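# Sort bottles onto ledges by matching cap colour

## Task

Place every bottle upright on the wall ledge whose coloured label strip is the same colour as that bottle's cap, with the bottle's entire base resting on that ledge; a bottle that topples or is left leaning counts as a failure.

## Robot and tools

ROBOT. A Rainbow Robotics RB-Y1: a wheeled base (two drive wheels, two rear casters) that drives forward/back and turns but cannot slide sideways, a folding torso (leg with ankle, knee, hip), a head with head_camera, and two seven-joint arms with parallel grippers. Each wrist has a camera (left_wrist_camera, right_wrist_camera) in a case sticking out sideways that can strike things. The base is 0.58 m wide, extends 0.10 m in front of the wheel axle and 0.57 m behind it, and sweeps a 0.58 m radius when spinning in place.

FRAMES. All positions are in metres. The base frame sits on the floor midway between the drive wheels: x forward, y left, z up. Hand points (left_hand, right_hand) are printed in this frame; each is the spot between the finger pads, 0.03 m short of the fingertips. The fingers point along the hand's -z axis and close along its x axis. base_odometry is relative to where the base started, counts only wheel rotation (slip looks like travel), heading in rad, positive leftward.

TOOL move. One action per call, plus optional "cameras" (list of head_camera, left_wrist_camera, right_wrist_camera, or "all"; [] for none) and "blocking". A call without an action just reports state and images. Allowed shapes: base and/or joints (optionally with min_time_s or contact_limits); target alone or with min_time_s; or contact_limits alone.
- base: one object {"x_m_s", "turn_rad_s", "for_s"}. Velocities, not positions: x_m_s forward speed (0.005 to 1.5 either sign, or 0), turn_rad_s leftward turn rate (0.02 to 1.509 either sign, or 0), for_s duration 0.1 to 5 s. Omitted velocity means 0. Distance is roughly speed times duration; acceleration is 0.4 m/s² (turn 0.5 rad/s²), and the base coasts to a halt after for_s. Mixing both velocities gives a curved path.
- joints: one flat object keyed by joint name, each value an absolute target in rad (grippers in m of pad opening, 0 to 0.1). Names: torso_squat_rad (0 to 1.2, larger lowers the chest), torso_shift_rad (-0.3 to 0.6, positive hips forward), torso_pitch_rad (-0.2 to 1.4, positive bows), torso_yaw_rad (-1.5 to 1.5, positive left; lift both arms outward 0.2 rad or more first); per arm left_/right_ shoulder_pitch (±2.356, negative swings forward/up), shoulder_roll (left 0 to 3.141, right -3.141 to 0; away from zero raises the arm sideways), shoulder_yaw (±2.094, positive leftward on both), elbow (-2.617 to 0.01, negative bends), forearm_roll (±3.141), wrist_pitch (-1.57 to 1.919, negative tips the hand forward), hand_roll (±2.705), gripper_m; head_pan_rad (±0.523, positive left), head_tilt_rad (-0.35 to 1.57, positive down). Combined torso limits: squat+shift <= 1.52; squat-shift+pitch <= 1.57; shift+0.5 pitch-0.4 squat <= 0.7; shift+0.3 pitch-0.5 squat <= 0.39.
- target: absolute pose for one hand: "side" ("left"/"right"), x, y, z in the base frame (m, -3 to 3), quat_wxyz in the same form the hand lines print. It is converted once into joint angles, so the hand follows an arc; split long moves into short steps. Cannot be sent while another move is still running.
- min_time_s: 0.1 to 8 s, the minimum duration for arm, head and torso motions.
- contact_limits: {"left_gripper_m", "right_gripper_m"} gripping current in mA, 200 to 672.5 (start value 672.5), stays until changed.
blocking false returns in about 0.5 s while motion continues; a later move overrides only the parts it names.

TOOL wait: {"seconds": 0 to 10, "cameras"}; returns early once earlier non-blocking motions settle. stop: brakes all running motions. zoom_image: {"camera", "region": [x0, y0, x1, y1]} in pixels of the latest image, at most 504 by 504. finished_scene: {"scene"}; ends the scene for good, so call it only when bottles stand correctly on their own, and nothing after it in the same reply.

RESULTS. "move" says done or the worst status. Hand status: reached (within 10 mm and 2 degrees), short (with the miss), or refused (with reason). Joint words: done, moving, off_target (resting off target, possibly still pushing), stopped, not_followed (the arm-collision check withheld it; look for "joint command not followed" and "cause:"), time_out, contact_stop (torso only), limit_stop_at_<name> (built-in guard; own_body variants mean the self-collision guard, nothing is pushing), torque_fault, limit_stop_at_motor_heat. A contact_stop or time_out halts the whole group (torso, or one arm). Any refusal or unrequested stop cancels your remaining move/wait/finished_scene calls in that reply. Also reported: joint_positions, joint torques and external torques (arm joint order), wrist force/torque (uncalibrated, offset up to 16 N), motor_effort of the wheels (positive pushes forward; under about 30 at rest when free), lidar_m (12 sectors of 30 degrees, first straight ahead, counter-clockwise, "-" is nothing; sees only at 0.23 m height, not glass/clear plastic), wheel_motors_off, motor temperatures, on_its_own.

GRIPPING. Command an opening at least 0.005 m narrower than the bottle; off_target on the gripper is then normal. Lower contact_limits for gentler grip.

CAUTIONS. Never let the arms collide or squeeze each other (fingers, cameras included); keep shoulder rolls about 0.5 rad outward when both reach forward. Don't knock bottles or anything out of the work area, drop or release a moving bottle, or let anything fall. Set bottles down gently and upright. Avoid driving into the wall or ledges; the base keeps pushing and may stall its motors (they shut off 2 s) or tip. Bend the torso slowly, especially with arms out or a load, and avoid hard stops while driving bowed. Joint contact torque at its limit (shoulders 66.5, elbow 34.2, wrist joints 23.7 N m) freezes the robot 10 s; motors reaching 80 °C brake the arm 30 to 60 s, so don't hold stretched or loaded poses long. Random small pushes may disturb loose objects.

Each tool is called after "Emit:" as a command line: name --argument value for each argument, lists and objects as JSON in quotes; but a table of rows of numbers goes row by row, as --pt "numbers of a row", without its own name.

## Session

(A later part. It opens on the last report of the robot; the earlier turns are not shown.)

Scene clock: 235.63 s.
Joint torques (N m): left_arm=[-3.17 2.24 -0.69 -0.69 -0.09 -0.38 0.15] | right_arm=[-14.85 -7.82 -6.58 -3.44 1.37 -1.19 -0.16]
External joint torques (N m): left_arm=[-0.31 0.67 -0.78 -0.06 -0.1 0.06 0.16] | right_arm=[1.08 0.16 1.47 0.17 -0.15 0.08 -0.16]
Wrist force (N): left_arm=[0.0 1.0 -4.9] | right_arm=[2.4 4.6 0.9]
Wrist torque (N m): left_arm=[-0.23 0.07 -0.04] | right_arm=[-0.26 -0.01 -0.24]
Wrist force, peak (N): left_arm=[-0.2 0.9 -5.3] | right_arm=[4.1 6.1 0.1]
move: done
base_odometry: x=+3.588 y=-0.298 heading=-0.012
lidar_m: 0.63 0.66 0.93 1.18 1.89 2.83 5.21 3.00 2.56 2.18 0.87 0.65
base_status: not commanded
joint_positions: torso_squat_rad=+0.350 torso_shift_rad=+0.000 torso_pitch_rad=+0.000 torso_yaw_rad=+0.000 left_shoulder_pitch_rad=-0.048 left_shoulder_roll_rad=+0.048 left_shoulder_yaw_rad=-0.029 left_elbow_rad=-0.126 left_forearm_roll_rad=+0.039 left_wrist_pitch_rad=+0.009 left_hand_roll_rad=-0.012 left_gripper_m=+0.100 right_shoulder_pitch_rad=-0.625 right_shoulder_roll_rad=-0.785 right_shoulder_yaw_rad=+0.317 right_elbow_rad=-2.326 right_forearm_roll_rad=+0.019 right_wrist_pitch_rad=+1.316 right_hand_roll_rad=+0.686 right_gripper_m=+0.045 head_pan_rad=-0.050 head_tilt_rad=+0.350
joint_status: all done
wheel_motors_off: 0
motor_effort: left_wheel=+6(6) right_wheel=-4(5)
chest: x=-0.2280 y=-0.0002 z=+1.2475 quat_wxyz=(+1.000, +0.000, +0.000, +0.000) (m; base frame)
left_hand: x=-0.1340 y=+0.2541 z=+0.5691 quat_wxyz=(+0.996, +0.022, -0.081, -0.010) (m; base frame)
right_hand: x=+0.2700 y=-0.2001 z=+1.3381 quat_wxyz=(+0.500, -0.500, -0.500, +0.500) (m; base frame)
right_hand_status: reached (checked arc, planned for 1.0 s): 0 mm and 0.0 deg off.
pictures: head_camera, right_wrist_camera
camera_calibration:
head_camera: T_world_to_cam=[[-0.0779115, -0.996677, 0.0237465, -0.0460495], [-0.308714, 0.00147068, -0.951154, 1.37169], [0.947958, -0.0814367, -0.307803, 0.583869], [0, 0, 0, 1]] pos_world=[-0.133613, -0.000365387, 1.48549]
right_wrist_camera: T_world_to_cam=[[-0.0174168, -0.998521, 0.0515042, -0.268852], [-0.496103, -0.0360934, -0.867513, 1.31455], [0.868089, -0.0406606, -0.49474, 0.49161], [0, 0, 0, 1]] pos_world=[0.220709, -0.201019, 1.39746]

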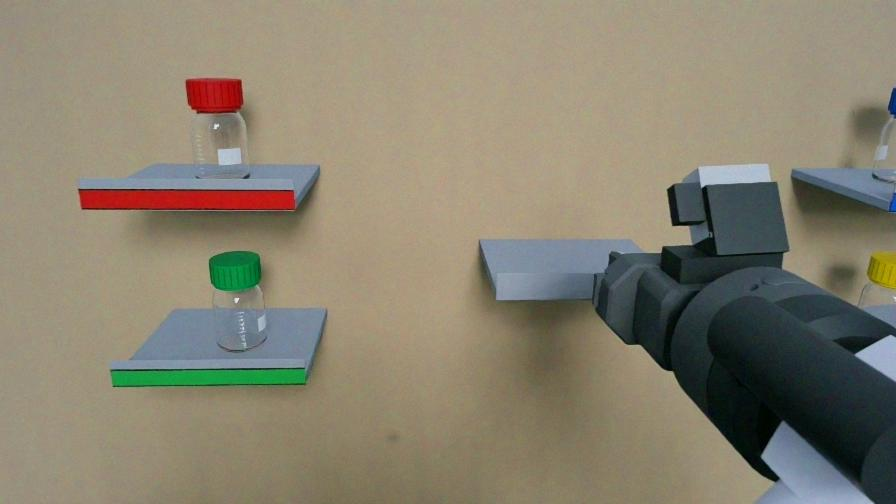

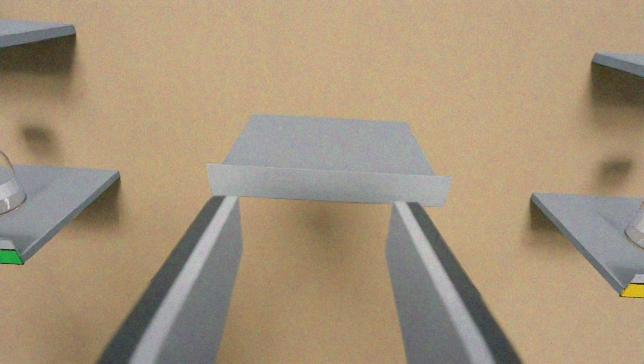

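Emit:
move --joints '{"right_gripper_m": 0.1}' --blocking false

Emit:
wait --seconds 0.6

Emit:
move --target '{"side": "right", "x": 0.27, "y": 0.165, "z": 1.2065, "quat_wxyz": [0.4053, -0.4053, -0.5794, 0.5794]}' --min_time_s 1.0 --cameras '["right_wrist_camera"]'

Emit:
move --base '{"x_m_s": 0.5, "for_s": 0.728}'

Emit:
move --joints '{"right_gripper_m": 0.045}' --cameras '["right_wrist_camera"]'

Emit:
move --target '{"side": "right", "x": 0.27, "y": 0.165, "z": 1.231, "quat_wxyz": [0.4053, -0.4053, -0.5794, 0.5794]}' --min_time_s 0.5

Emit:
move --base '{"x_m_s": -0.5, "for_s": 0.728}'

Emit:
move --target '{"side": "right", "x": 0.27, "y": -0.20, "z": 1.338, "quat_wxyz": [0.5, -0.5, -0.5, 0.5]}' --min_time_s 1.0 --cameras '["right_wrist_camera", "head_camera"]'

Scene clock: 237.30 s.
Joint torques (N m): left_arm=[-3.11 2.12 -0.06 -0.76 -0.12 -0.52 0.22] | right_arm=[-15.01 -7.35 -6.92 -3.41 1.51 -1.35 -0.17]
External joint torques (N m): left_arm=[-0.24 0.55 -0.15 -0.13 -0.13 -0.08 0.23] | right_arm=[0.92 0.63 1.13 0.2 -0.02 -0.08 -0.16]
Wrist force (N): left_arm=[0.0 0.7 -5.3] | right_arm=[3.2 5.0 0.8]
Wrist torque (N m): left_arm=[-0.20 0.08 -0.04] | right_arm=[-0.27 0.08 -0.15]
Wrist force, peak (N): left_arm=[0.0 0.9 -5.4] | right_arm=[3.1 5.6 0.5]
move: moving
base_odometry: x=+3.588 y=-0.298 heading=-0.012
lidar_m: 0.63 0.66 0.93 1.18 1.89 2.83 5.21 3.00 2.56 2.18 0.86 0.65
base_status: not commanded
joint_positions: torso_squat_rad=+0.350 torso_shift_rad=+0.000 torso_pitch_rad=+0.000 torso_yaw_rad=+0.000 left_shoulder_pitch_rad=-0.048 left_shoulder_roll_rad=+0.048 left_shoulder_yaw_rad=-0.029 left_elbow_rad=-0.126 left_forearm_roll_rad=+0.039 left_wrist_pitch_rad=+0.009 left_hand_roll_rad=-0.012 left_gripper_m=+0.100 right_shoulder_pitch_rad=-0.625 right_shoulder_roll_rad=-0.785 right_shoulder_yaw_rad=+0.317 right_elbow_rad=-2.326 right_forearm_roll_rad=+0.019 right_wrist_pitch_rad=+1.316 right_hand_roll_rad=+0.686 right_gripper_m=+0.079 head_pan_rad=-0.050 head_tilt_rad=+0.350
joint_status: right_gripper_m moving
wheel_motors_off: 0
motor_effort: left_wheel=+6(6) right_wheel=-4(4)
chest: x=-0.2280 y=-0.0002 z=+1.2475 quat_wxyz=(+1.000, +0.000, +0.000, +0.000) (m; base frame)
left_hand: x=-0.1340 y=+0.2541 z=+0.5691 quat_wxyz=(+0.996, +0.022, -0.081, -0.010) (m; base frame)
right_hand: x=+0.2700 y=-0.2001 z=+1.3381 quat_wxyz=(+0.500, -0.500, -0.500, +0.500) (m; base frame)
pictures: none

Scene clock: 237.90 s.
Joint torques (N m): left_arm=[-3.65 1.99 -0.67 -0.69 -0.17 -0.51 0.23] | right_arm=[-14.91 -7.51 -6.65 -3.13 1.48 -1.29 -0.21]
External joint torques (N m): left_arm=[-0.78 0.42 -0.76 -0.06 -0.18 -0.07 0.24] | right_arm=[1.02 0.47 1.41 0.48 -0.05 -0.02 -0.21]
Wrist force (N): left_arm=[0.2 0.7 -4.8] | right_arm=[3.0 4.1 0.5]
Wrist torque (N m): left_arm=[-0.20 0.11 -0.04] | right_arm=[-0.21 0.06 -0.17]
Wrist force, peak (N): left_arm=[0.3 0.9 -5.2] | right_arm=[3.2 5.2 1.7]
earlier move: moving
base_odometry: x=+3.588 y=-0.298 heading=-0.012
lidar_m: 0.62 0.67 0.93 1.18 1.89 2.83 5.22 3.00 2.57 2.19 0.87 0.65
base_status: not commanded
joint_positions: torso_squat_rad=+0.350 torso_shift_rad=+0.000 torso_pitch_rad=+0.000 torso_yaw_rad=+0.000 left_shoulder_pitch_rad=-0.048 left_shoulder_roll_rad=+0.048 left_shoulder_yaw_rad=-0.029 left_elbow_rad=-0.126 left_forearm_roll_rad=+0.039 left_wrist_pitch_rad=+0.009 left_hand_roll_rad=-0.012 left_gripper_m=+0.100 right_shoulder_pitch_rad=-0.625 right_shoulder_roll_rad=-0.785 right_shoulder_yaw_rad=+0.317 right_elbow_rad=-2.326 right_forearm_roll_rad=+0.019 right_wrist_pitch_rad=+1.316 right_hand_roll_rad=+0.686 right_gripper_m=+0.100 head_pan_rad=-0.050 head_tilt_rad=+0.350
joint_status: right_gripper_m moving
wheel_motors_off: 0
motor_effort: left_wheel=+5(6) right_wheel=-4(5)
chest: x=-0.2280 y=-0.0002 z=+1.2475 quat_wxyz=(+1.000, +0.000, +0.000, +0.000) (m; base frame)
left_hand: x=-0.1340 y=+0.2541 z=+0.5691 quat_wxyz=(+0.996, +0.022, -0.081, -0.010) (m; base frame)
right_hand: x=+0.2700 y=-0.2001 z=+1.3381 quat_wxyz=(+0.500, -0.500, -0.500, +0.500) (m; base frame)
wait: 0.60 s; no rest
pictures: none

Scene clock: 239.43 s.
Joint torques (N m): left_arm=[-3.16 2.18 -0.47 -0.79 -0.2 -0.42 0.35] | right_arm=[-16.66 2.05 -6.28 -6.27 1.37 -0.4 0.19]
External joint torques (N m): left_arm=[-0.29 0.62 -0.55 -0.16 -0.21 0.02 0.36] | right_arm=[1.19 -0.7 0.79 1.14 -0.27 0.26 0.19]
Wrist force (N): left_arm=[-0.1 1.0 -5.2] | right_arm=[2.3 5.4 1.5]
Wrist torque (N m): left_arm=[-0.22 0.06 -0.03] | right_arm=[-0.30 -0.05 -0.03]
Wrist force, peak (N): left_arm=[0.2 1.0 -5.3] | right_arm=[3.6 5.9 -0.3]
move: done
base_odometry: x=+3.588 y=-0.298 heading=-0.012
lidar_m: 0.63 0.65 0.94 1.18 1.89 2.83 5.21 2.99 2.57 2.18 0.87 0.65
base_status: not commanded
joint_positions: torso_squat_rad=+0.350 torso_shift_rad=+0.000 torso_pitch_rad=+0.000 torso_yaw_rad=+0.000 left_shoulder_pitch_rad=-0.048 left_shoulder_roll_rad=+0.048 left_shoulder_yaw_rad=-0.029 left_elbow_rad=-0.126 left_forearm_roll_rad=+0.039 left_wrist_pitch_rad=+0.009 left_hand_roll_rad=-0.012 left_gripper_m=+0.100 right_shoulder_pitch_rad=-0.907 right_shoulder_roll_rad=+0.000 right_shoulder_yaw_rad=+0.945 right_elbow_rad=-1.497 right_forearm_roll_rad=+0.619 right_wrist_pitch_rad=+1.037 right_hand_roll_rad=+0.337 right_gripper_m=+0.100 head_pan_rad=-0.050 head_tilt_rad=+0.350
joint_status: all done
wheel_motors_off: 0
motor_effort: left_wheel=+6(7) right_wheel=-6(6)
chest: x=-0.2280 y=-0.0002 z=+1.2475 quat_wxyz=(+1.000, +0.000, +0.000, +0.000) (m; base frame)
left_hand: x=-0.1340 y=+0.2541 z=+0.5691 quat_wxyz=(+0.996, +0.022, -0.081, -0.010) (m; base frame)
right_hand: x=+0.2698 y=+0.1645 z=+1.2070 quat_wxyz=(+0.404, -0.405, -0.580, +0.580) (m; base frame)
right_hand_status: reached (checked arc, planned for 1.1 s): 1 mm and 0.2 deg off.
pictures: right_wrist_camera
camera_calibration:
right_wrist_camera: T_world_to_cam=[[0.329357, -0.942763, 0.0521708, -0.00148025], [-0.452676, -0.206151, -0.867517, 1.23019], [0.828618, 0.262106, -0.494664, 0.402432], [0, 0, 0, 1]] pos_world=[0.223904, 0.146729, 1.26636]

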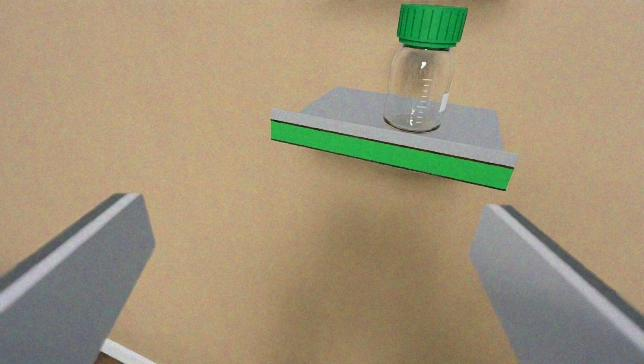

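Scene clock: 241.57 s.
Joint torques (N m): left_arm=[-2.54 2.24 -0.76 -0.44 -0.15 -0.52 0.24] | right_arm=[-16.77 3.13 -5.95 -6.55 1.48 -0.6 0.21]
External joint torques (N m): left_arm=[0.33 0.68 -0.84 0.19 -0.15 -0.08 0.25] | right_arm=[1.09 0.39 1.12 0.85 -0.16 0.07 0.22]
Wrist force (N): left_arm=[-0.3 0.7 -5.0] | right_arm=[2.9 4.9 0.8]
Wrist torque (N m): left_arm=[-0.20 0.05 -0.02] | right_arm=[-0.30 0.10 -0.03]
Wrist force, peak (N): left_arm=[0.1 0.9 -5.3] | right_arm=[4.0 5.4 1.1]
move: done
base_odometry: x=+3.857 y=-0.301 heading=-0.011
lidar_m: 0.36 0.38 0.54 1.14 2.00 2.57 5.48 3.20 2.60 1.27 0.50 0.37
base_status: done (sent for 0.73 of 0.73 s)
joint_positions: torso_squat_rad=+0.350 torso_shift_rad=+0.000 torso_pitch_rad=+0.000 torso_yaw_rad=+0.000 left_shoulder_pitch_rad=-0.048 left_shoulder_roll_rad=+0.048 left_shoulder_yaw_rad=-0.029 left_elbow_rad=-0.126 left_forearm_roll_rad=+0.039 left_wrist_pitch_rad=+0.009 left_hand_roll_rad=-0.012 left_gripper_m=+0.100 right_shoulder_pitch_rad=-0.907 right_shoulder_roll_rad=+0.000 right_shoulder_yaw_rad=+0.945 right_elbow_rad=-1.497 right_forearm_roll_rad=+0.619 right_wrist_pitch_rad=+1.037 right_hand_roll_rad=+0.337 right_gripper_m=+0.100 head_pan_rad=-0.050 head_tilt_rad=+0.350
joint_status: not commanded
wheel_motors_off: 0
motor_effort: left_wheel=+2(33) right_wheel=-4(33)
chest: x=-0.2280 y=-0.0002 z=+1.2475 quat_wxyz=(+1.000, +0.000, +0.000, +0.000) (m; base frame)
left_hand: x=-0.1339 y=+0.2541 z=+0.5691 quat_wxyz=(+0.996, +0.022, -0.081, -0.010) (m; base frame)
right_hand: x=+0.2700 y=+0.1644 z=+1.2069 quat_wxyz=(+0.404, -0.405, -0.580, +0.580) (m; base frame)
pictures: none

Scene clock: 242.70 s.
Joint torques (N m): left_arm=[-2.13 2.11 -0.94 -0.41 -0.24 -0.46 0.17] | right_arm=[-16.76 3.36 -5.94 -6.7 1.35 -0.48 -0.02]
External joint torques (N m): left_arm=[0.74 0.55 -1.02 0.22 -0.25 -0.03 0.18] | right_arm=[1.09 0.61 1.13 0.71 -0.29 0.19 -0.01]
Wrist force (N): left_arm=[0.1 0.9 -5.2] | right_arm=[2.4 4.6 1.1]
Wrist torque (N m): left_arm=[-0.23 0.09 -0.04] | right_arm=[-0.31 0.04 -0.09]
Wrist force, peak (N): left_arm=[0.1 0.9 -5.3] | right_arm=[3.3 5.2 1.1]
move: off_target
base_odometry: x=+3.857 y=-0.301 heading=-0.011
lidar_m: 0.36 0.38 0.54 1.14 2.00 2.57 5.47 3.20 2.58 1.27 0.50 0.37
base_status: not commanded
joint_positions: torso_squat_rad=+0.350 torso_shift_rad=+0.000 torso_pitch_rad=+0.000 torso_yaw_rad=+0.000 left_shoulder_pitch_rad=-0.048 left_shoulder_roll_rad=+0.048 left_shoulder_yaw_rad=-0.029 left_elbow_rad=-0.126 left_forearm_roll_rad=+0.039 left_wrist_pitch_rad=+0.009 left_hand_roll_rad=-0.012 left_gripper_m=+0.100 right_shoulder_pitch_rad=-0.907 right_shoulder_roll_rad=+0.000 right_shoulder_yaw_rad=+0.945 right_elbow_rad=-1.497 right_forearm_roll_rad=+0.619 right_wrist_pitch_rad=+1.037 right_hand_roll_rad=+0.337 right_gripper_m=+0.055 head_pan_rad=-0.050 head_tilt_rad=+0.350
joint_status: right_gripper_m off_target (ended at +0.055, target +0.045)
wheel_motors_off: 0
motor_effort: left_wheel=+2(3) right_wheel=-4(5)
chest: x=-0.2280 y=-0.0002 z=+1.2475 quat_wxyz=(+1.000, +0.000, +0.000, +0.000) (m; base frame)
left_hand: x=-0.1339 y=+0.2541 z=+0.5691 quat_wxyz=(+0.996, +0.022, -0.081, -0.010) (m; base frame)
right_hand: x=+0.2700 y=+0.1644 z=+1.2069 quat_wxyz=(+0.404, -0.405, -0.580, +0.580) (m; base frame)
pictures: right_wrist_camera
camera_calibration:
right_wrist_camera: T_world_to_cam=[[0.329063, -0.94285, 0.0524522, -0.00198077], [-0.452748, -0.206271, -0.867451, 1.23015], [0.828696, 0.261698, -0.494749, 0.402553], [0, 0, 0, 1]] pos_world=[0.224003, 0.146528, 1.26636]

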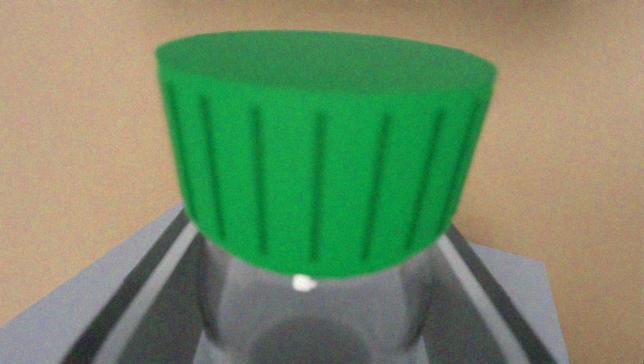

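Scene clock: 243.53 s.
Joint torques (N m): left_arm=[-2.42 2.09 -0.46 -0.59 -0.08 -0.43 0.22] | right_arm=[-18.83 2.74 -7.76 -7.04 1.59 -0.73 0.11]
External joint torques (N m): left_arm=[0.44 0.53 -0.55 0.04 -0.09 0.01 0.23] | right_arm=[-0.75 0.6 -0.51 0.11 -0.05 0.04 0.12]
Wrist force (N): left_arm=[0.2 1.1 -5.0] | right_arm=[2.5 6.0 0.6]
Wrist torque (N m): left_arm=[-0.25 0.09 -0.03] | right_arm=[-0.26 0.00 -0.20]
Wrist force, peak (N): left_arm=[0.2 1.0 -5.3] | right_arm=[3.5 7.3 1.0]
move: done
base_odometry: x=+3.857 y=-0.301 heading=-0.011
lidar_m: 0.36 0.38 0.53 1.14 2.00 2.57 5.48 3.20 2.60 1.28 0.51 0.37
base_status: not commanded
joint_positions: torso_squat_rad=+0.350 torso_shift_rad=+0.000 torso_pitch_rad=+0.000 torso_yaw_rad=+0.000 left_shoulder_pitch_rad=-0.048 left_shoulder_roll_rad=+0.048 left_shoulder_yaw_rad=-0.029 left_elbow_rad=-0.126 left_forearm_roll_rad=+0.039 left_wrist_pitch_rad=+0.009 left_hand_roll_rad=-0.012 left_gripper_m=+0.100 right_shoulder_pitch_rad=-0.951 right_shoulder_roll_rad=+0.000 right_shoulder_yaw_rad=+0.912 right_elbow_rad=-1.530 right_forearm_roll_rad=+0.560 right_wrist_pitch_rad=+1.077 right_hand_roll_rad=+0.392 right_gripper_m=+0.055 head_pan_rad=-0.050 head_tilt_rad=+0.350
joint_status: all done
wheel_motors_off: 0
motor_effort: left_wheel=+1(2) right_wheel=-5(5)
chest: x=-0.2280 y=-0.0002 z=+1.2475 quat_wxyz=(+1.000, +0.000, +0.000, +0.000) (m; base frame)
left_hand: x=-0.1339 y=+0.2541 z=+0.5691 quat_wxyz=(+0.996, +0.022, -0.081, -0.010) (m; base frame)
right_hand: x=+0.2699 y=+0.1650 z=+1.2307 quat_wxyz=(+0.405, -0.405, -0.579, +0.580) (m; base frame)
right_hand_status: reached (checked arc, planned for 0.5 s): 0 mm and 0.0 deg off.
pictures: none

Scene clock: 245.67 s.
Joint torques (N m): left_arm=[-3.59 2 -0.53 -0.86 -0.13 -0.39 0.23] | right_arm=[-18.5 2.33 -7.23 -6.45 1.74 -0.64 0.11]
External joint torques (N m): left_arm=[-0.73 0.44 -0.62 -0.23 -0.13 0.04 0.24] | right_arm=[-0.41 0.19 0.01 0.7 0.1 0.13 0.12]
Wrist force (N): left_arm=[-0.1 1.0 -5.3] | right_arm=[3.7 6.0 0.8]
Wrist torque (N m): left_arm=[-0.23 0.06 -0.04] | right_arm=[-0.25 0.12 -0.20]
Wrist force, peak (N): left_arm=[-0.1 1.0 -5.3] | right_arm=[3.0 7.5 0.5]
move: done
base_odometry: x=+3.588 y=-0.298 heading=-0.011
lidar_m: 0.63 0.66 0.93 1.18 1.90 2.83 5.21 2.99 2.57 2.17 0.86 0.65
base_status: done (sent for 0.73 of 0.73 s)
joint_positions: torso_squat_rad=+0.350 torso_shift_rad=+0.000 torso_pitch_rad=+0.000 torso_yaw_rad=+0.000 left_shoulder_pitch_rad=-0.047 left_shoulder_roll_rad=+0.048 left_shoulder_yaw_rad=-0.029 left_elbow_rad=-0.126 left_forearm_roll_rad=+0.039 left_wrist_pitch_rad=+0.009 left_hand_roll_rad=-0.012 left_gripper_m=+0.100 right_shoulder_pitch_rad=-0.951 right_shoulder_roll_rad=+0.000 right_shoulder_yaw_rad=+0.912 right_elbow_rad=-1.530 right_forearm_roll_rad=+0.560 right_wrist_pitch_rad=+1.077 right_hand_roll_rad=+0.392 right_gripper_m=+0.055 head_pan_rad=-0.050 head_tilt_rad=+0.350
joint_status: not commanded
wheel_motors_off: 0
motor_effort: left_wheel=+7(36) right_wheel=-3(24)
chest: x=-0.2280 y=-0.0002 z=+1.2475 quat_wxyz=(+1.000, +0.000, +0.000, +0.000) (m; base frame)
left_hand: x=-0.1341 y=+0.2541 z=+0.5691 quat_wxyz=(+0.996, +0.022, -0.081, -0.010) (m; base frame)
right_hand: x=+0.2699 y=+0.1651 z=+1.2309 quat_wxyz=(+0.405, -0.405, -0.579, +0.580) (m; base frame)
pictures: none

Scene clock: 247.40 s.
Joint torques (N m): left_arm=[-3.21 2.4 -0.41 -0.89 -0.09 -0.48 0.28] | right_arm=[-15.61 -7.36 -6.21 -4.02 1.69 -1.7 -0.16]
External joint torques (N m): left_arm=[-0.34 0.83 -0.5 -0.27 -0.1 -0.04 0.29] | right_arm=[0.3 0.28 1.34 -0.09 0.25 -0.33 -0.15]
Wrist force (N): left_arm=[0.0 0.8 -4.9] | right_arm=[3.0 5.7 1.4]
Wrist torque (N m): left_arm=[-0.19 0.06 -0.01] | right_arm=[-0.19 0.09 -0.26]
Wrist force, peak (N): left_arm=[0.0 0.9 -5.3] | right_arm=[4.1 8.1 0.5]
move: done
base_odometry: x=+3.588 y=-0.298 heading=-0.010
lidar_m: 0.63 0.66 0.94 1.18 1.89 2.84 5.21 3.00 2.56 2.17 0.86 0.65
base_status: not commanded
joint_positions: torso_squat_rad=+0.350 torso_shift_rad=+0.000 torso_pitch_rad=+0.000 torso_yaw_rad=+0.000 left_shoulder_pitch_rad=-0.048 left_shoulder_roll_rad=+0.048 left_shoulder_yaw_rad=-0.029 left_elbow_rad=-0.126 left_forearm_roll_rad=+0.039 left_wrist_pitch_rad=+0.009 left_hand_roll_rad=-0.012 left_gripper_m=+0.100 right_shoulder_pitch_rad=-0.605 right_shoulder_roll_rad=-0.725 right_shoulder_yaw_rad=+0.276 right_elbow_rad=-2.327 right_forearm_roll_rad=+0.025 right_wrist_pitch_rad=+1.314 right_hand_roll_rad=+0.754 right_gripper_m=+0.055 head_pan_rad=-0.050 head_tilt_rad=+0.350
joint_status: all done
wheel_motors_off: 0
motor_effort: left_wheel=+6(7) right_wheel=-5(6)
chest: x=-0.2280 y=-0.0002 z=+1.2475 quat_wxyz=(+1.000, +0.000, +0.000, +0.000) (m; base frame)
left_hand: x=-0.1340 y=+0.2541 z=+0.5691 quat_wxyz=(+0.996, +0.022, -0.081, -0.010) (m; base frame)
right_hand: x=+0.2700 y=-0.2002 z=+1.3379 quat_wxyz=(+0.500, -0.500, -0.500, +0.500) (m; base frame)
right_hand_status: reached (checked arc, planned for 1.0 s): 0 mm and 0.0 deg off.
pictures: head_camera, right_wrist_camera
camera_calibration:
head_camera: T_world_to_cam=[[-0.0779065, -0.996678, 0.0237534, -0.0460512], [-0.308805, 0.00147036, -0.951124, 1.37166], [0.947929, -0.0814339, -0.307893, 0.583905], [0, 0, 0, 1]] pos_world=[-0.133513, -0.000365392, 1.48549]
right_wrist_camera: T_world_to_cam=[[-0.0173935, -0.998521, 0.051511, -0.268862], [-0.49649, -0.0360927, -0.867292, 1.31424], [0.867868, -0.04066, -0.495128, 0.492151], [0, 0, 0, 1]] pos_world=[0.220708, -0.201019, 1.39736]

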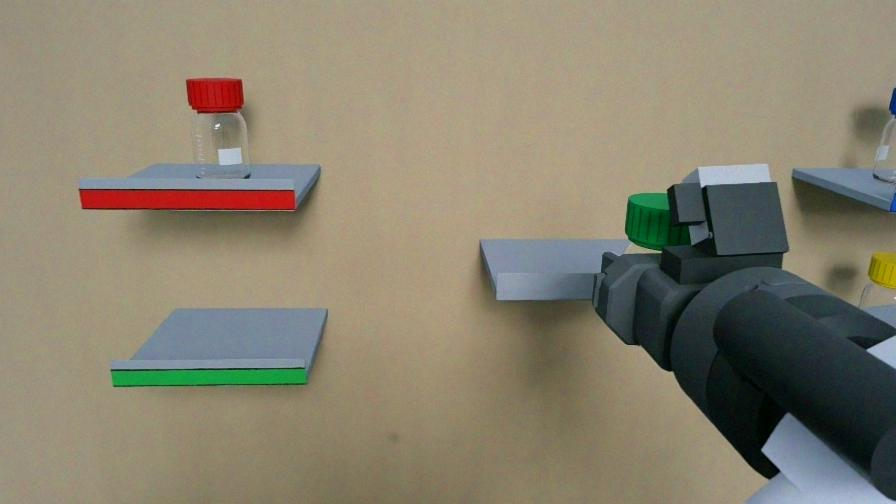

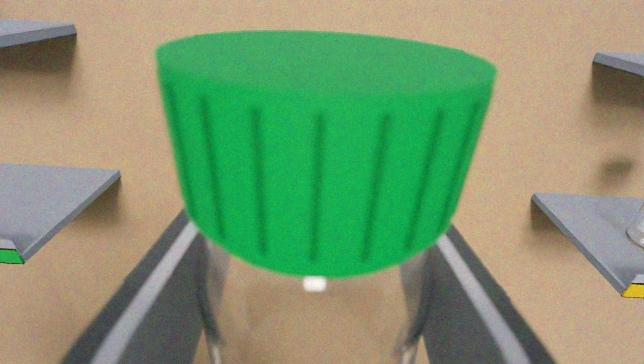

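Emit:
move --base '{"x_m_s": 0.5, "for_s": 0.72}'

Emit:
move --target '{"side": "right", "x": 0.27, "y": -0.20, "z": 1.304, "quat_wxyz": [0.5, -0.5, -0.5, 0.5]}' --min_time_s 0.5 --cameras '["right_wrist_camera"]'

Emit:
move --joints '{"right_gripper_m": 0.1}'

Emit:
move --base '{"x_m_s": -0.5, "for_s": 0.72}' --cameras '["right_wrist_camera", "head_camera"]'

Scene clock: 250.70 s.
Joint torques (N m): left_arm=[-2.32 2.19 -0.62 -0.5 -0.1 -0.51 0.34] | right_arm=[-16.08 -7.95 -6.85 -4.26 1.44 -1.61 -0.17]
External joint torques (N m): left_arm=[0.55 0.63 -0.71 0.13 -0.11 -0.08 0.35] | right_arm=[-0.16 -0.31 0.69 -0.33 0 -0.24 -0.17]
Wrist force (N): left_arm=[0.0 0.9 -5.1] | right_arm=[3.4 5.9 0.3]
Wrist torque (N m): left_arm=[-0.23 0.08 -0.02] | right_arm=[-0.18 0.11 -0.20]
Wrist force, peak (N): left_arm=[0.7 0.9 -5.3] | right_arm=[2.2 7.2 -0.3]
move: done
base_odometry: x=+3.857 y=-0.301 heading=-0.010
lidar_m: 0.36 0.38 0.54 1.14 2.01 2.57 5.48 3.20 2.59 1.28 0.51 0.37
base_status: done (sent for 0.73 of 0.73 s)
joint_positions: torso_squat_rad=+0.350 torso_shift_rad=+0.000 torso_pitch_rad=+0.000 torso_yaw_rad=+0.000 left_shoulder_pitch_rad=-0.048 left_shoulder_roll_rad=+0.048 left_shoulder_yaw_rad=-0.029 left_elbow_rad=-0.126 left_forearm_roll_rad=+0.039 left_wrist_pitch_rad=+0.009 left_hand_roll_rad=-0.012 left_gripper_m=+0.100 right_shoulder_pitch_rad=-0.605 right_shoulder_roll_rad=-0.725 right_shoulder_yaw_rad=+0.276 right_elbow_rad=-2.327 right_forearm_roll_rad=+0.025 right_wrist_pitch_rad=+1.314 right_hand_roll_rad=+0.754 right_gripper_m=+0.055 head_pan_rad=-0.050 head_tilt_rad=+0.350
joint_status: not commanded
wheel_motors_off: 0
motor_effort: left_wheel=+1(32) right_wheel=-5(34)
chest: x=-0.2279 y=-0.0002 z=+1.2475 quat_wxyz=(+1.000, +0.000, +0.000, +0.000) (m; base frame)
left_hand: x=-0.1339 y=+0.2541 z=+0.5691 quat_wxyz=(+0.996, +0.022, -0.081, -0.010) (m; base frame)
right_hand: x=+0.2701 y=-0.2002 z=+1.3379 quat_wxyz=(+0.500, -0.500, -0.500, +0.500) (m; base frame)
pictures: none

Scene clock: 251.53 s.
Joint torques (N m): left_arm=[-2.41 2.12 -0.27 -0.29 -0.14 -0.45 0.25] | right_arm=[-14.14 -6.84 -4.63 -4.33 0.39 -1.21 -0.1]
External joint torques (N m): left_arm=[0.46 0.55 -0.36 0.34 -0.15 -0.01 0.26] | right_arm=[1.09 0.48 2.91 0.57 -1.06 0.11 -0.09]
Wrist force (N): left_arm=[0.0 1.0 -5.1] | right_arm=[1.9 0.8 0.4]
Wrist torque (N m): left_arm=[-0.21 0.08 -0.05] | right_arm=[-0.28 0.16 0.16]
Wrist force, peak (N): left_arm=[-0.1 1.0 -5.2] | right_arm=[2.5 7.1 0.2]
move: done
base_odometry: x=+3.857 y=-0.301 heading=-0.010
lidar_m: 0.36 0.38 0.54 1.14 2.00 2.57 5.48 3.20 2.59 1.27 0.50 0.37
base_status: not commanded
joint_positions: torso_squat_rad=+0.350 torso_shift_rad=+0.000 torso_pitch_rad=+0.000 torso_yaw_rad=+0.000 left_shoulder_pitch_rad=-0.048 left_shoulder_roll_rad=+0.048 left_shoulder_yaw_rad=-0.029 left_elbow_rad=-0.126 left_forearm_roll_rad=+0.039 left_wrist_pitch_rad=+0.009 left_hand_roll_rad=-0.012 left_gripper_m=+0.100 right_shoulder_pitch_rad=-0.503 right_shoulder_roll_rad=-0.706 right_shoulder_yaw_rad=+0.318 right_elbow_rad=-2.324 right_forearm_roll_rad=+0.122 right_wrist_pitch_rad=+1.227 right_hand_roll_rad=+0.721 right_gripper_m=+0.055 head_pan_rad=-0.050 head_tilt_rad=+0.350
joint_status: all done
wheel_motors_off: 0
motor_effort: left_wheel=+2(2) right_wheel=-4(6)
chest: x=-0.2280 y=-0.0002 z=+1.2475 quat_wxyz=(+1.000, +0.000, +0.000, +0.000) (m; base frame)
left_hand: x=-0.1339 y=+0.2541 z=+0.5691 quat_wxyz=(+0.996, +0.022, -0.081, -0.010) (m; base frame)
right_hand: x=+0.2700 y=-0.2002 z=+1.3043 quat_wxyz=(+0.500, -0.500, -0.500, +0.500) (m; base frame)
right_hand_status: reached (checked arc, planned for 0.5 s): 0 mm and 0.0 deg off.
pictures: right_wrist_camera
camera_calibration:
right_wrist_camera: T_world_to_cam=[[-0.0172209, -0.998506, 0.0518509, -0.267724], [-0.496106, -0.0364915, -0.867495, 1.28512], [0.868091, -0.0406626, -0.494737, 0.474878], [0, 0, 0, 1]] pos_world=[0.220709, -0.201119, 1.36366]

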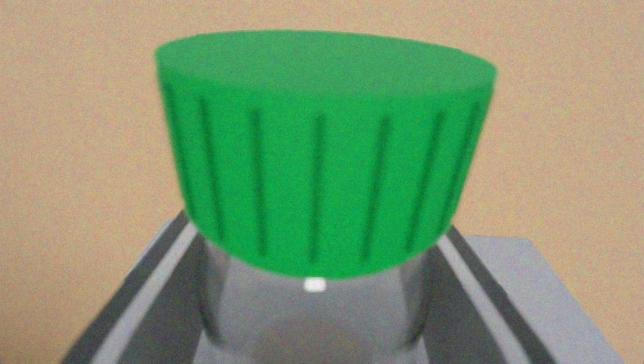

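Scene clock: 252.53 s.
Joint torques (N m): left_arm=[-3.02 2.39 -0.42 -0.41 -0.08 -0.39 0.29] | right_arm=[-13.78 -6.49 -4.45 -4.34 1.2 -1.26 -0.19]
External joint torques (N m): left_arm=[-0.15 0.82 -0.5 0.22 -0.09 0.04 0.3] | right_arm=[1.45 0.83 3.09 0.56 -0.25 0.06 -0.18]
Wrist force (N): left_arm=[0.1 1.2 -5.2] | right_arm=[2.8 4.6 0.7]
Wrist torque (N m): left_arm=[-0.26 0.10 -0.03] | right_arm=[-0.23 0.03 -0.06]
Wrist force, peak (N): left_arm=[0.2 0.9 -5.3] | right_arm=[3.5 5.2 1.0]
move: done
base_odometry: x=+3.857 y=-0.301 heading=-0.010
lidar_m: 0.36 0.38 0.54 1.14 2.00 2.57 5.47 3.20 2.60 1.27 0.50 0.37
base_status: not commanded
joint_positions: torso_squat_rad=+0.350 torso_shift_rad=+0.000 torso_pitch_rad=+0.000 torso_yaw_rad=+0.000 left_shoulder_pitch_rad=-0.048 left_shoulder_roll_rad=+0.048 left_shoulder_yaw_rad=-0.029 left_elbow_rad=-0.126 left_forearm_roll_rad=+0.039 left_wrist_pitch_rad=+0.009 left_hand_roll_rad=-0.012 left_gripper_m=+0.100 right_shoulder_pitch_rad=-0.503 right_shoulder_roll_rad=-0.706 right_shoulder_yaw_rad=+0.318 right_elbow_rad=-2.324 right_forearm_roll_rad=+0.122 right_wrist_pitch_rad=+1.227 right_hand_roll_rad=+0.721 right_gripper_m=+0.100 head_pan_rad=-0.050 head_tilt_rad=+0.350
joint_status: all done
wheel_motors_off: 0
motor_effort: left_wheel=+1(2) right_wheel=-5(5)
chest: x=-0.2280 y=-0.0002 z=+1.2475 quat_wxyz=(+1.000, +0.000, +0.000, +0.000) (m; base frame)
left_hand: x=-0.1339 y=+0.2541 z=+0.5691 quat_wxyz=(+0.996, +0.022, -0.081, -0.010) (m; base frame)
right_hand: x=+0.2700 y=-0.2001 z=+1.3043 quat_wxyz=(+0.500, -0.500, -0.500, +0.500) (m; base frame)
pictures: none

Scene clock: 254.67 s.
Joint torques (N m): left_arm=[-3.8 2.5 -0.61 -0.87 -0.16 -0.5 0.29] | right_arm=[-14.12 -7.45 -5.05 -4.09 1.19 -1.06 -0.02]
External joint torques (N m): left_arm=[-0.93 0.93 -0.7 -0.24 -0.16 -0.06 0.3] | right_arm=[1.11 -0.13 2.49 0.81 -0.26 0.27 -0.01]
Wrist force (N): left_arm=[0.1 0.7 -4.9] | right_arm=[2.5 4.6 0.4]
Wrist torque (N m): left_arm=[-0.19 0.10 -0.03] | right_arm=[-0.29 -0.01 -0.09]
Wrist force, peak (N): left_arm=[0.0 0.8 -5.3] | right_arm=[3.3 5.8 0.0]
move: done
base_odometry: x=+3.588 y=-0.298 heading=-0.009
lidar_m: 0.63 0.66 0.93 1.18 1.89 2.83 5.22 2.99 2.56 2.16 0.87 0.65
base_status: done (sent for 0.73 of 0.73 s)
joint_positions: torso_squat_rad=+0.350 torso_shift_rad=+0.000 torso_pitch_rad=+0.000 torso_yaw_rad=+0.000 left_shoulder_pitch_rad=-0.047 left_shoulder_roll_rad=+0.048 left_shoulder_yaw_rad=-0.029 left_elbow_rad=-0.126 left_forearm_roll_rad=+0.039 left_wrist_pitch_rad=+0.009 left_hand_roll_rad=-0.012 left_gripper_m=+0.100 right_shoulder_pitch_rad=-0.503 right_shoulder_roll_rad=-0.706 right_shoulder_yaw_rad=+0.318 right_elbow_rad=-2.324 right_forearm_roll_rad=+0.122 right_wrist_pitch_rad=+1.227 right_hand_roll_rad=+0.721 right_gripper_m=+0.100 head_pan_rad=-0.050 head_tilt_rad=+0.350
joint_status: not commanded
wheel_motors_off: 0
motor_effort: left_wheel=+7(35) right_wheel=-2(25)
chest: x=-0.2281 y=-0.0002 z=+1.2475 quat_wxyz=(+1.000, +0.000, +0.000, +0.000) (m; base frame)
left_hand: x=-0.1341 y=+0.2541 z=+0.5691 quat_wxyz=(+0.996, +0.022, -0.081, -0.010) (m; base frame)
right_hand: x=+0.2698 y=-0.2001 z=+1.3043 quat_wxyz=(+0.500, -0.500, -0.500, +0.500) (m; base frame)
pictures: head_camera, right_wrist_camera
camera_calibration:
head_camera: T_world_to_cam=[[-0.0779085, -0.996678, 0.0237372, -0.0460431], [-0.308594, 0.00146828, -0.951193, 1.37173], [0.947998, -0.0814312, -0.307683, 0.583791], [0, 0, 0, 1]] pos_world=[-0.133713, -0.000365392, 1.48549]
right_wrist_camera: T_world_to_cam=[[-0.0169595, -0.998518, 0.0517048, -0.267488], [-0.496097, -0.0364944, -0.8675, 1.28503], [0.868102, -0.040363, -0.494743, 0.475121], [0, 0, 0, 1]] pos_world=[0.22051, -0.201018, 1.36366]

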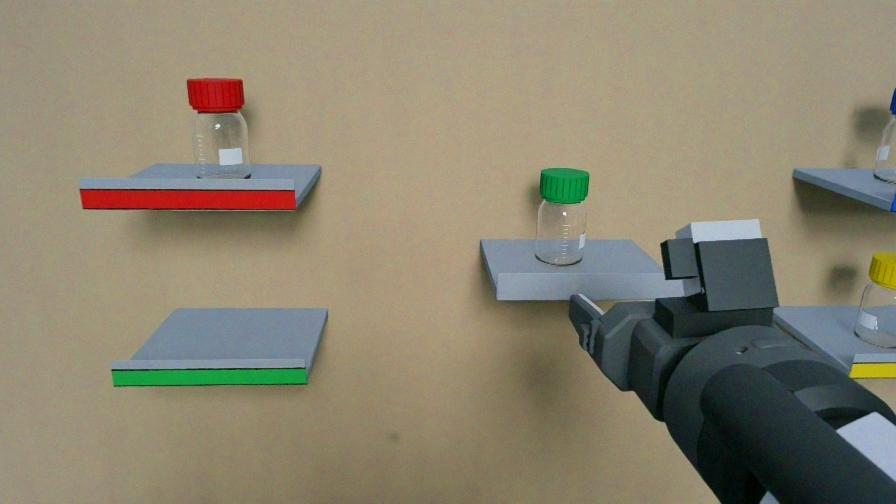

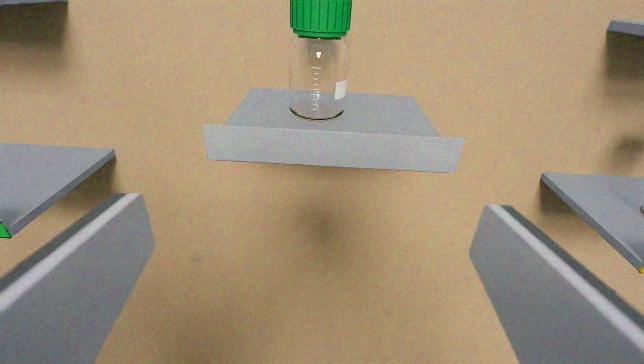

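Emit:
move --base '{"x_m_s": 0.5, "for_s": 0.725}'

Emit:
move --joints '{"right_gripper_m": 0.045}'

Emit:
move --target '{"side": "right", "x": 0.27, "y": -0.20, "z": 1.344, "quat_wxyz": [0.5, -0.5, -0.5, 0.5]}' --min_time_s 0.5

Emit:
move --base '{"x_m_s": -0.5, "for_s": 0.725}' --blocking false

Emit:
wait --seconds 0.3

Emit:
move --joints '{"right_shoulder_pitch_rad": -0.951, "right_shoulder_roll_rad": 0.0, "right_shoulder_yaw_rad": 0.912, "right_elbow_rad": -1.530, "right_forearm_roll_rad": 0.560, "right_wrist_pitch_rad": 1.077, "right_hand_roll_rad": 0.392}' --min_time_s 1.2 --cameras '["right_wrist_camera", "head_camera"]'

Scene clock: 260.90 s.
Joint torques (N m): left_arm=[-2.17 2.32 -0.16 -0.5 -0.14 -0.54 0.18] | right_arm=[-14.08 -6.85 -4.96 -4.7 1.34 -1.29 -0.37]
External joint torques (N m): left_arm=[0.7 0.75 -0.24 0.14 -0.15 -0.1 0.19] | right_arm=[1.15 0.47 2.59 0.21 -0.11 0.03 -0.36]
Wrist force (N): left_arm=[0.1 0.7 -5.1] | right_arm=[3.3 4.8 0.8]
Wrist torque (N m): left_arm=[-0.19 0.07 -0.04] | right_arm=[-0.26 0.07 -0.04]
Wrist force, peak (N): left_arm=[0.7 1.0 -5.3] | right_arm=[3.3 5.4 1.2]
move: done
base_odometry: x=+3.857 y=-0.300 heading=-0.009
lidar_m: 0.36 0.38 0.54 1.14 2.00 2.57 5.48 3.20 2.59 1.26 0.50 0.37
base_status: done (sent for 0.73 of 0.73 s)
joint_positions: torso_squat_rad=+0.350 torso_shift_rad=+0.000 torso_pitch_rad=+0.000 torso_yaw_rad=+0.000 left_shoulder_pitch_rad=-0.048 left_shoulder_roll_rad=+0.048 left_shoulder_yaw_rad=-0.029 left_elbow_rad=-0.126 left_forearm_roll_rad=+0.039 left_wrist_pitch_rad=+0.009 left_hand_roll_rad=-0.012 left_gripper_m=+0.100 right_shoulder_pitch_rad=-0.503 right_shoulder_roll_rad=-0.706 right_shoulder_yaw_rad=+0.318 right_elbow_rad=-2.324 right_forearm_roll_rad=+0.122 right_wrist_pitch_rad=+1.227 right_hand_roll_rad=+0.721 right_gripper_m=+0.100 head_pan_rad=-0.050 head_tilt_rad=+0.350
joint_status: not commanded
wheel_motors_off: 0
motor_effort: left_wheel=+2(33) right_wheel=-4(35)
chest: x=-0.2280 y=-0.0002 z=+1.2475 quat_wxyz=(+1.000, +0.000, +0.000, +0.000) (m; base frame)
left_hand: x=-0.1339 y=+0.2541 z=+0.5691 quat_wxyz=(+0.996, +0.022, -0.081, -0.010) (m; base frame)
right_hand: x=+0.2699 y=-0.2001 z=+1.3042 quat_wxyz=(+0.500, -0.500, -0.500, +0.500) (m; base frame)
pictures: none

Scene clock: 262.03 s.
Joint torques (N m): left_arm=[-2.44 2.22 -0.44 -0.49 -0.13 -0.48 0.29] | right_arm=[-14.05 -7.13 -4.89 -4.54 1.29 -1.28 -0.26]
External joint torques (N m): left_arm=[0.42 0.65 -0.53 0.14 -0.14 -0.04 0.3] | right_arm=[1.17 0.19 2.65 0.37 -0.16 0.05 -0.25]
Wrist force (N): left_arm=[-0.2 0.7 -5.2] | right_arm=[2.8 4.1 1.7]
Wrist torque (N m): left_arm=[-0.20 0.05 -0.04] | right_arm=[-0.23 0.04 -0.09]
Wrist force, peak (N): left_arm=[0.0 0.8 -5.2] | right_arm=[3.1 5.1 1.1]
move: off_target
base_odometry: x=+3.857 y=-0.300 heading=-0.009
lidar_m: 0.36 0.37 0.54 1.14 1.99 2.57 5.47 3.19 2.59 1.27 0.50 0.37
base_status: not commanded
joint_positions: torso_squat_rad=+0.350 torso_shift_rad=+0.000 torso_pitch_rad=+0.000 torso_yaw_rad=+0.000 left_shoulder_pitch_rad=-0.048 left_shoulder_roll_rad=+0.048 left_shoulder_yaw_rad=-0.029 left_elbow_rad=-0.126 left_forearm_roll_rad=+0.039 left_wrist_pitch_rad=+0.009 left_hand_roll_rad=-0.012 left_gripper_m=+0.100 right_shoulder_pitch_rad=-0.503 right_shoulder_roll_rad=-0.706 right_shoulder_yaw_rad=+0.318 right_elbow_rad=-2.324 right_forearm_roll_rad=+0.122 right_wrist_pitch_rad=+1.227 right_hand_roll_rad=+0.721 right_gripper_m=+0.055 head_pan_rad=-0.050 head_tilt_rad=+0.350
joint_status: right_gripper_m off_target (ended at +0.055, target +0.045)
wheel_motors_off: 0
motor_effort: left_wheel=+2(2) right_wheel=-4(6)
chest: x=-0.2280 y=-0.0002 z=+1.2475 quat_wxyz=(+1.000, +0.000, +0.000, +0.000) (m; base frame)
left_hand: x=-0.1339 y=+0.2541 z=+0.5691 quat_wxyz=(+0.996, +0.022, -0.081, -0.010) (m; base frame)
right_hand: x=+0.2699 y=-0.2001 z=+1.3042 quat_wxyz=(+0.500, -0.500, -0.500, +0.500) (m; base frame)
pictures: none

Scene clock: 262.87 s.
Joint torques (N m): left_arm=[-2.8 2.05 -0.48 -0.51 -0.09 -0.39 0.2] | right_arm=[-16.2 -9.37 -7.89 -3.86 1.55 -1.49 0.12]
External joint torques (N m): left_arm=[0.07 0.48 -0.57 0.12 -0.1 0.04 0.2] | right_arm=[-0.17 -1.69 -0.37 -0.08 0.12 -0.1 0.13]
Wrist force (N): left_arm=[0.1 0.9 -5.0] | right_arm=[2.9 5.5 1.0]
Wrist torque (N m): left_arm=[-0.23 0.08 -0.04] | right_arm=[-0.17 0.04 -0.20]
Wrist force, peak (N): left_arm=[0.4 1.1 -5.2] | right_arm=[3.0 7.6 0.8]
move: done
base_odometry: x=+3.857 y=-0.300 heading=-0.009
lidar_m: 0.36 0.39 0.54 1.14 2.00 2.57 5.48 3.19 2.59 1.27 0.51 0.37
base_status: not commanded
joint_positions: torso_squat_rad=+0.350 torso_shift_rad=+0.000 torso_pitch_rad=+0.000 torso_yaw_rad=+0.000 left_shoulder_pitch_rad=-0.048 left_shoulder_roll_rad=+0.048 left_shoulder_yaw_rad=-0.029 left_elbow_rad=-0.126 left_forearm_roll_rad=+0.039 left_wrist_pitch_rad=+0.009 left_hand_roll_rad=-0.012 left_gripper_m=+0.100 right_shoulder_pitch_rad=-0.623 right_shoulder_roll_rad=-0.726 right_shoulder_yaw_rad=+0.269 right_elbow_rad=-2.326 right_forearm_roll_rad=+0.008 right_wrist_pitch_rad=+1.328 right_hand_roll_rad=+0.761 right_gripper_m=+0.055 head_pan_rad=-0.050 head_tilt_rad=+0.350
joint_status: all done
wheel_motors_off: 0
motor_effort: left_wheel=+2(2) right_wheel=-5(5)
chest: x=-0.2280 y=-0.0002 z=+1.2475 quat_wxyz=(+1.000, +0.000, +0.000, +0.000) (m; base frame)
left_hand: x=-0.1339 y=+0.2541 z=+0.5691 quat_wxyz=(+0.996, +0.022, -0.081, -0.010) (m; base frame)
right_hand: x=+0.2699 y=-0.1999 z=+1.3438 quat_wxyz=(+0.500, -0.500, -0.500, +0.500) (m; base frame)
right_hand_status: reached (checked arc, planned for 0.5 s): 0 mm and 0.0 deg off.
pictures: none

Scene clock: 263.37 s.
Joint torques (N m): left_arm=[-2.32 2.22 -0.51 -0.31 -0.09 -0.51 0.24] | right_arm=[-15.91 -9.04 -7.73 -4.28 1.46 -1.64 0.01]
External joint torques (N m): left_arm=[0.52 0.65 -0.6 0.32 -0.1 -0.08 0.25] | right_arm=[0.11 -1.35 -0.2 -0.5 0.09 -0.26 0.02]
Wrist force (N): left_arm=[0.4 0.9 -4.8] | right_arm=[2.9 6.2 0.7]
Wrist torque (N m): left_arm=[-0.22 0.10 -0.05] | right_arm=[-0.22 0.03 -0.24]
Wrist force, peak (N): left_arm=[0.4 0.9 -5.3] | right_arm=[2.4 6.6 0.0]
move: moving
base_odometry: x=+3.791 y=-0.300 heading=-0.009
lidar_m: 0.43 0.45 0.63 1.15 1.97 2.52 5.41 3.15 2.59 1.48 0.59 0.44
base_status: moving
joint_positions: torso_squat_rad=+0.350 torso_shift_rad=+0.000 torso_pitch_rad=+0.001 torso_yaw_rad=+0.000 left_shoulder_pitch_rad=-0.048 left_shoulder_roll_rad=+0.048 left_shoulder_yaw_rad=-0.029 left_elbow_rad=-0.126 left_forearm_roll_rad=+0.039 left_wrist_pitch_rad=+0.009 left_hand_roll_rad=-0.012 left_gripper_m=+0.100 right_shoulder_pitch_rad=-0.623 right_shoulder_roll_rad=-0.726 right_shoulder_yaw_rad=+0.269 right_elbow_rad=-2.326 right_forearm_roll_rad=+0.008 right_wrist_pitch_rad=+1.328 right_hand_roll_rad=+0.761 right_gripper_m=+0.055 head_pan_rad=-0.050 head_tilt_rad=+0.350
joint_status: not commanded
wheel_motors_off: 0
motor_effort: left_wheel=-32(34) right_wheel=-11(25)
chest: x=-0.2275 y=-0.0002 z=+1.2475 quat_wxyz=(+1.000, +0.000, +0.000, +0.000) (m; base frame)
left_hand: x=-0.1337 y=+0.2541 z=+0.5691 quat_wxyz=(+0.996, +0.022, -0.081, -0.010) (m; base frame)
right_hand: x=+0.2705 y=-0.1999 z=+1.3435 quat_wxyz=(+0.500, -0.500, -0.500, +0.500) (m; base frame)
pictures: none

Scene clock: 263.67 s.
Joint torques (N m): left_arm=[-4.55 2.37 -0.54 -0.65 -0.17 -0.49 0.34] | right_arm=[-16.23 -9.11 -7.93 -3.49 1.35 -1.42 0.15]
External joint torques (N m): left_arm=[-1.86 0.79 -0.63 -0.06 -0.18 -0.05 0.35] | right_arm=[-0.2 -1.43 -0.4 -0.09 -0.09 -0.05 0.15]
Wrist force (N): left_arm=[-0.7 0.7 -5.1] | right_arm=[3.3 6.3 1.2]
Wrist torque (N m): left_arm=[-0.21 0.04 -0.01] | right_arm=[-0.27 0.13 -0.24]
Wrist force, peak (N): left_arm=[0.3 1.1 -5.2] | right_arm=[2.7 7.1 -0.1]
earlier move: moving
base_odometry: x=+3.694 y=-0.299 heading=-0.009
lidar_m: 0.52 0.55 0.78 1.16 1.93 2.92 5.32 3.07 2.58 1.81 0.72 0.54
base_status: moving
joint_positions: torso_squat_rad=+0.350 torso_shift_rad=+0.000 torso_pitch_rad=+0.000 torso_yaw_rad=+0.000 left_shoulder_pitch_rad=-0.048 left_shoulder_roll_rad=+0.048 left_shoulder_yaw_rad=-0.029 left_elbow_rad=-0.126 left_forearm_roll_rad=+0.039 left_wrist_pitch_rad=+0.009 left_hand_roll_rad=-0.012 left_gripper_m=+0.100 right_shoulder_pitch_rad=-0.623 right_shoulder_roll_rad=-0.726 right_shoulder_yaw_rad=+0.269 right_elbow_rad=-2.326 right_forearm_roll_rad=+0.008 right_wrist_pitch_rad=+1.328 right_hand_roll_rad=+0.761 right_gripper_m=+0.055 head_pan_rad=-0.050 head_tilt_rad=+0.350
joint_status: not commanded
wheel_motors_off: 0
motor_effort: left_wheel=+3(35) right_wheel=-3(25)
chest: x=-0.2277 y=-0.0002 z=+1.2475 quat_wxyz=(+1.000, +0.000, +0.000, +0.000) (m; base frame)
left_hand: x=-0.1339 y=+0.2541 z=+0.5691 quat_wxyz=(+0.996, +0.022, -0.081, -0.010) (m; base frame)
right_hand: x=+0.2702 y=-0.1999 z=+1.3437 quat_wxyz=(+0.500, -0.500, -0.500, +0.500) (m; base frame)
wait: 0.30 s; no rest
pictures: none

Scene clock: 265.53 s.
Joint torques (N m): left_arm=[-3.26 2.32 -0.61 -0.93 -0.13 -0.57 0.16] | right_arm=[-17.7 1.58 -5.78 -6.75 1.75 -0.62 -0.02]
External joint torques (N m): left_arm=[-0.4 0.76 -0.7 -0.3 -0.14 -0.13 0.17] | right_arm=[0.39 -0.56 1.46 0.39 0.1 0.15 -0.01]
Wrist force (N): left_arm=[-0.1 0.7 -4.9] | right_arm=[3.2 6.7 1.2]
Wrist torque (N m): left_arm=[-0.19 0.07 -0.03] | right_arm=[-0.31 0.06 -0.07]
Wrist force, peak (N): left_arm=[-0.2 1.1 -5.2] | right_arm=[4.3 7.3 0.2]
move: done
base_odometry: x=+3.588 y=-0.298 heading=-0.008
lidar_m: 0.63 0.66 0.94 1.18 1.89 2.83 5.21 3.00 2.57 2.17 0.86 0.65
base_status: done (sent for 0.73 of 0.73 s)
joint_positions: torso_squat_rad=+0.350 torso_shift_rad=+0.000 torso_pitch_rad=+0.000 torso_yaw_rad=+0.000 left_shoulder_pitch_rad=-0.047 left_shoulder_roll_rad=+0.048 left_shoulder_yaw_rad=-0.029 left_elbow_rad=-0.126 left_forearm_roll_rad=+0.039 left_wrist_pitch_rad=+0.009 left_hand_roll_rad=-0.012 left_gripper_m=+0.100 right_shoulder_pitch_rad=-0.951 right_shoulder_roll_rad=+0.000 right_shoulder_yaw_rad=+0.912 right_elbow_rad=-1.530 right_forearm_roll_rad=+0.560 right_wrist_pitch_rad=+1.077 right_hand_roll_rad=+0.392 right_gripper_m=+0.055 head_pan_rad=-0.050 head_tilt_rad=+0.350
joint_status: all done
wheel_motors_off: 0
motor_effort: left_wheel=+6(21) right_wheel=-4(7)
chest: x=-0.2280 y=-0.0002 z=+1.2475 quat_wxyz=(+1.000, +0.000, +0.000, +0.000) (m; base frame)
left_hand: x=-0.1341 y=+0.2541 z=+0.5691 quat_wxyz=(+0.996, +0.022, -0.081, -0.010) (m; base frame)
right_hand: x=+0.2700 y=+0.1650 z=+1.2310 quat_wxyz=(+0.405, -0.405, -0.579, +0.579) (m; base frame)
pictures: head_camera, right_wrist_camera
camera_calibration:
head_camera: T_world_to_cam=[[-0.0778799, -0.996678, 0.023841, -0.0460856], [-0.308723, 0.00137147, -0.951151, 1.37168], [0.947958, -0.0814358, -0.307804, 0.583879], [0, 0, 0, 1]] pos_world=[-0.133613, -0.00026515, 1.48549]
right_wrist_camera: T_world_to_cam=[[0.326294, -0.943866, 0.0514639, -0.000544929], [-0.453641, -0.204123, -0.867493, 1.25113], [0.829302, 0.259712, -0.494781, 0.414495], [0, 0, 0, 1]] pos_world=[0.223998, 0.14722, 1.29046]

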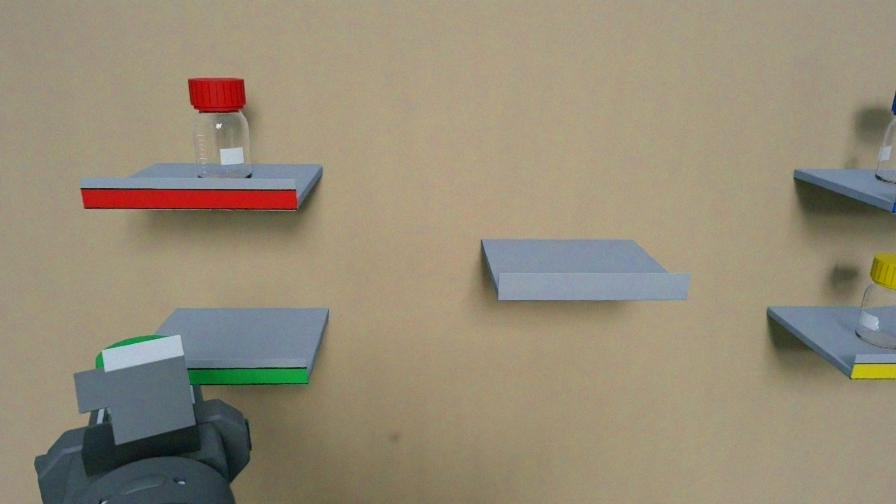

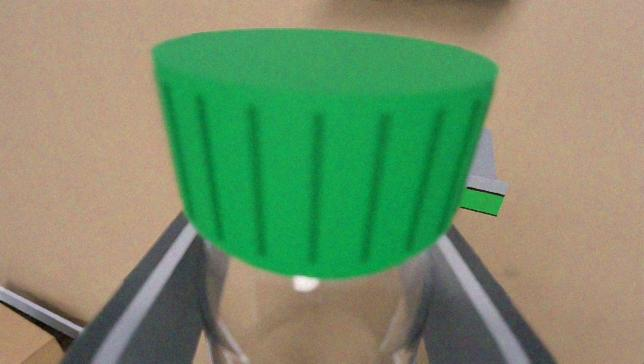

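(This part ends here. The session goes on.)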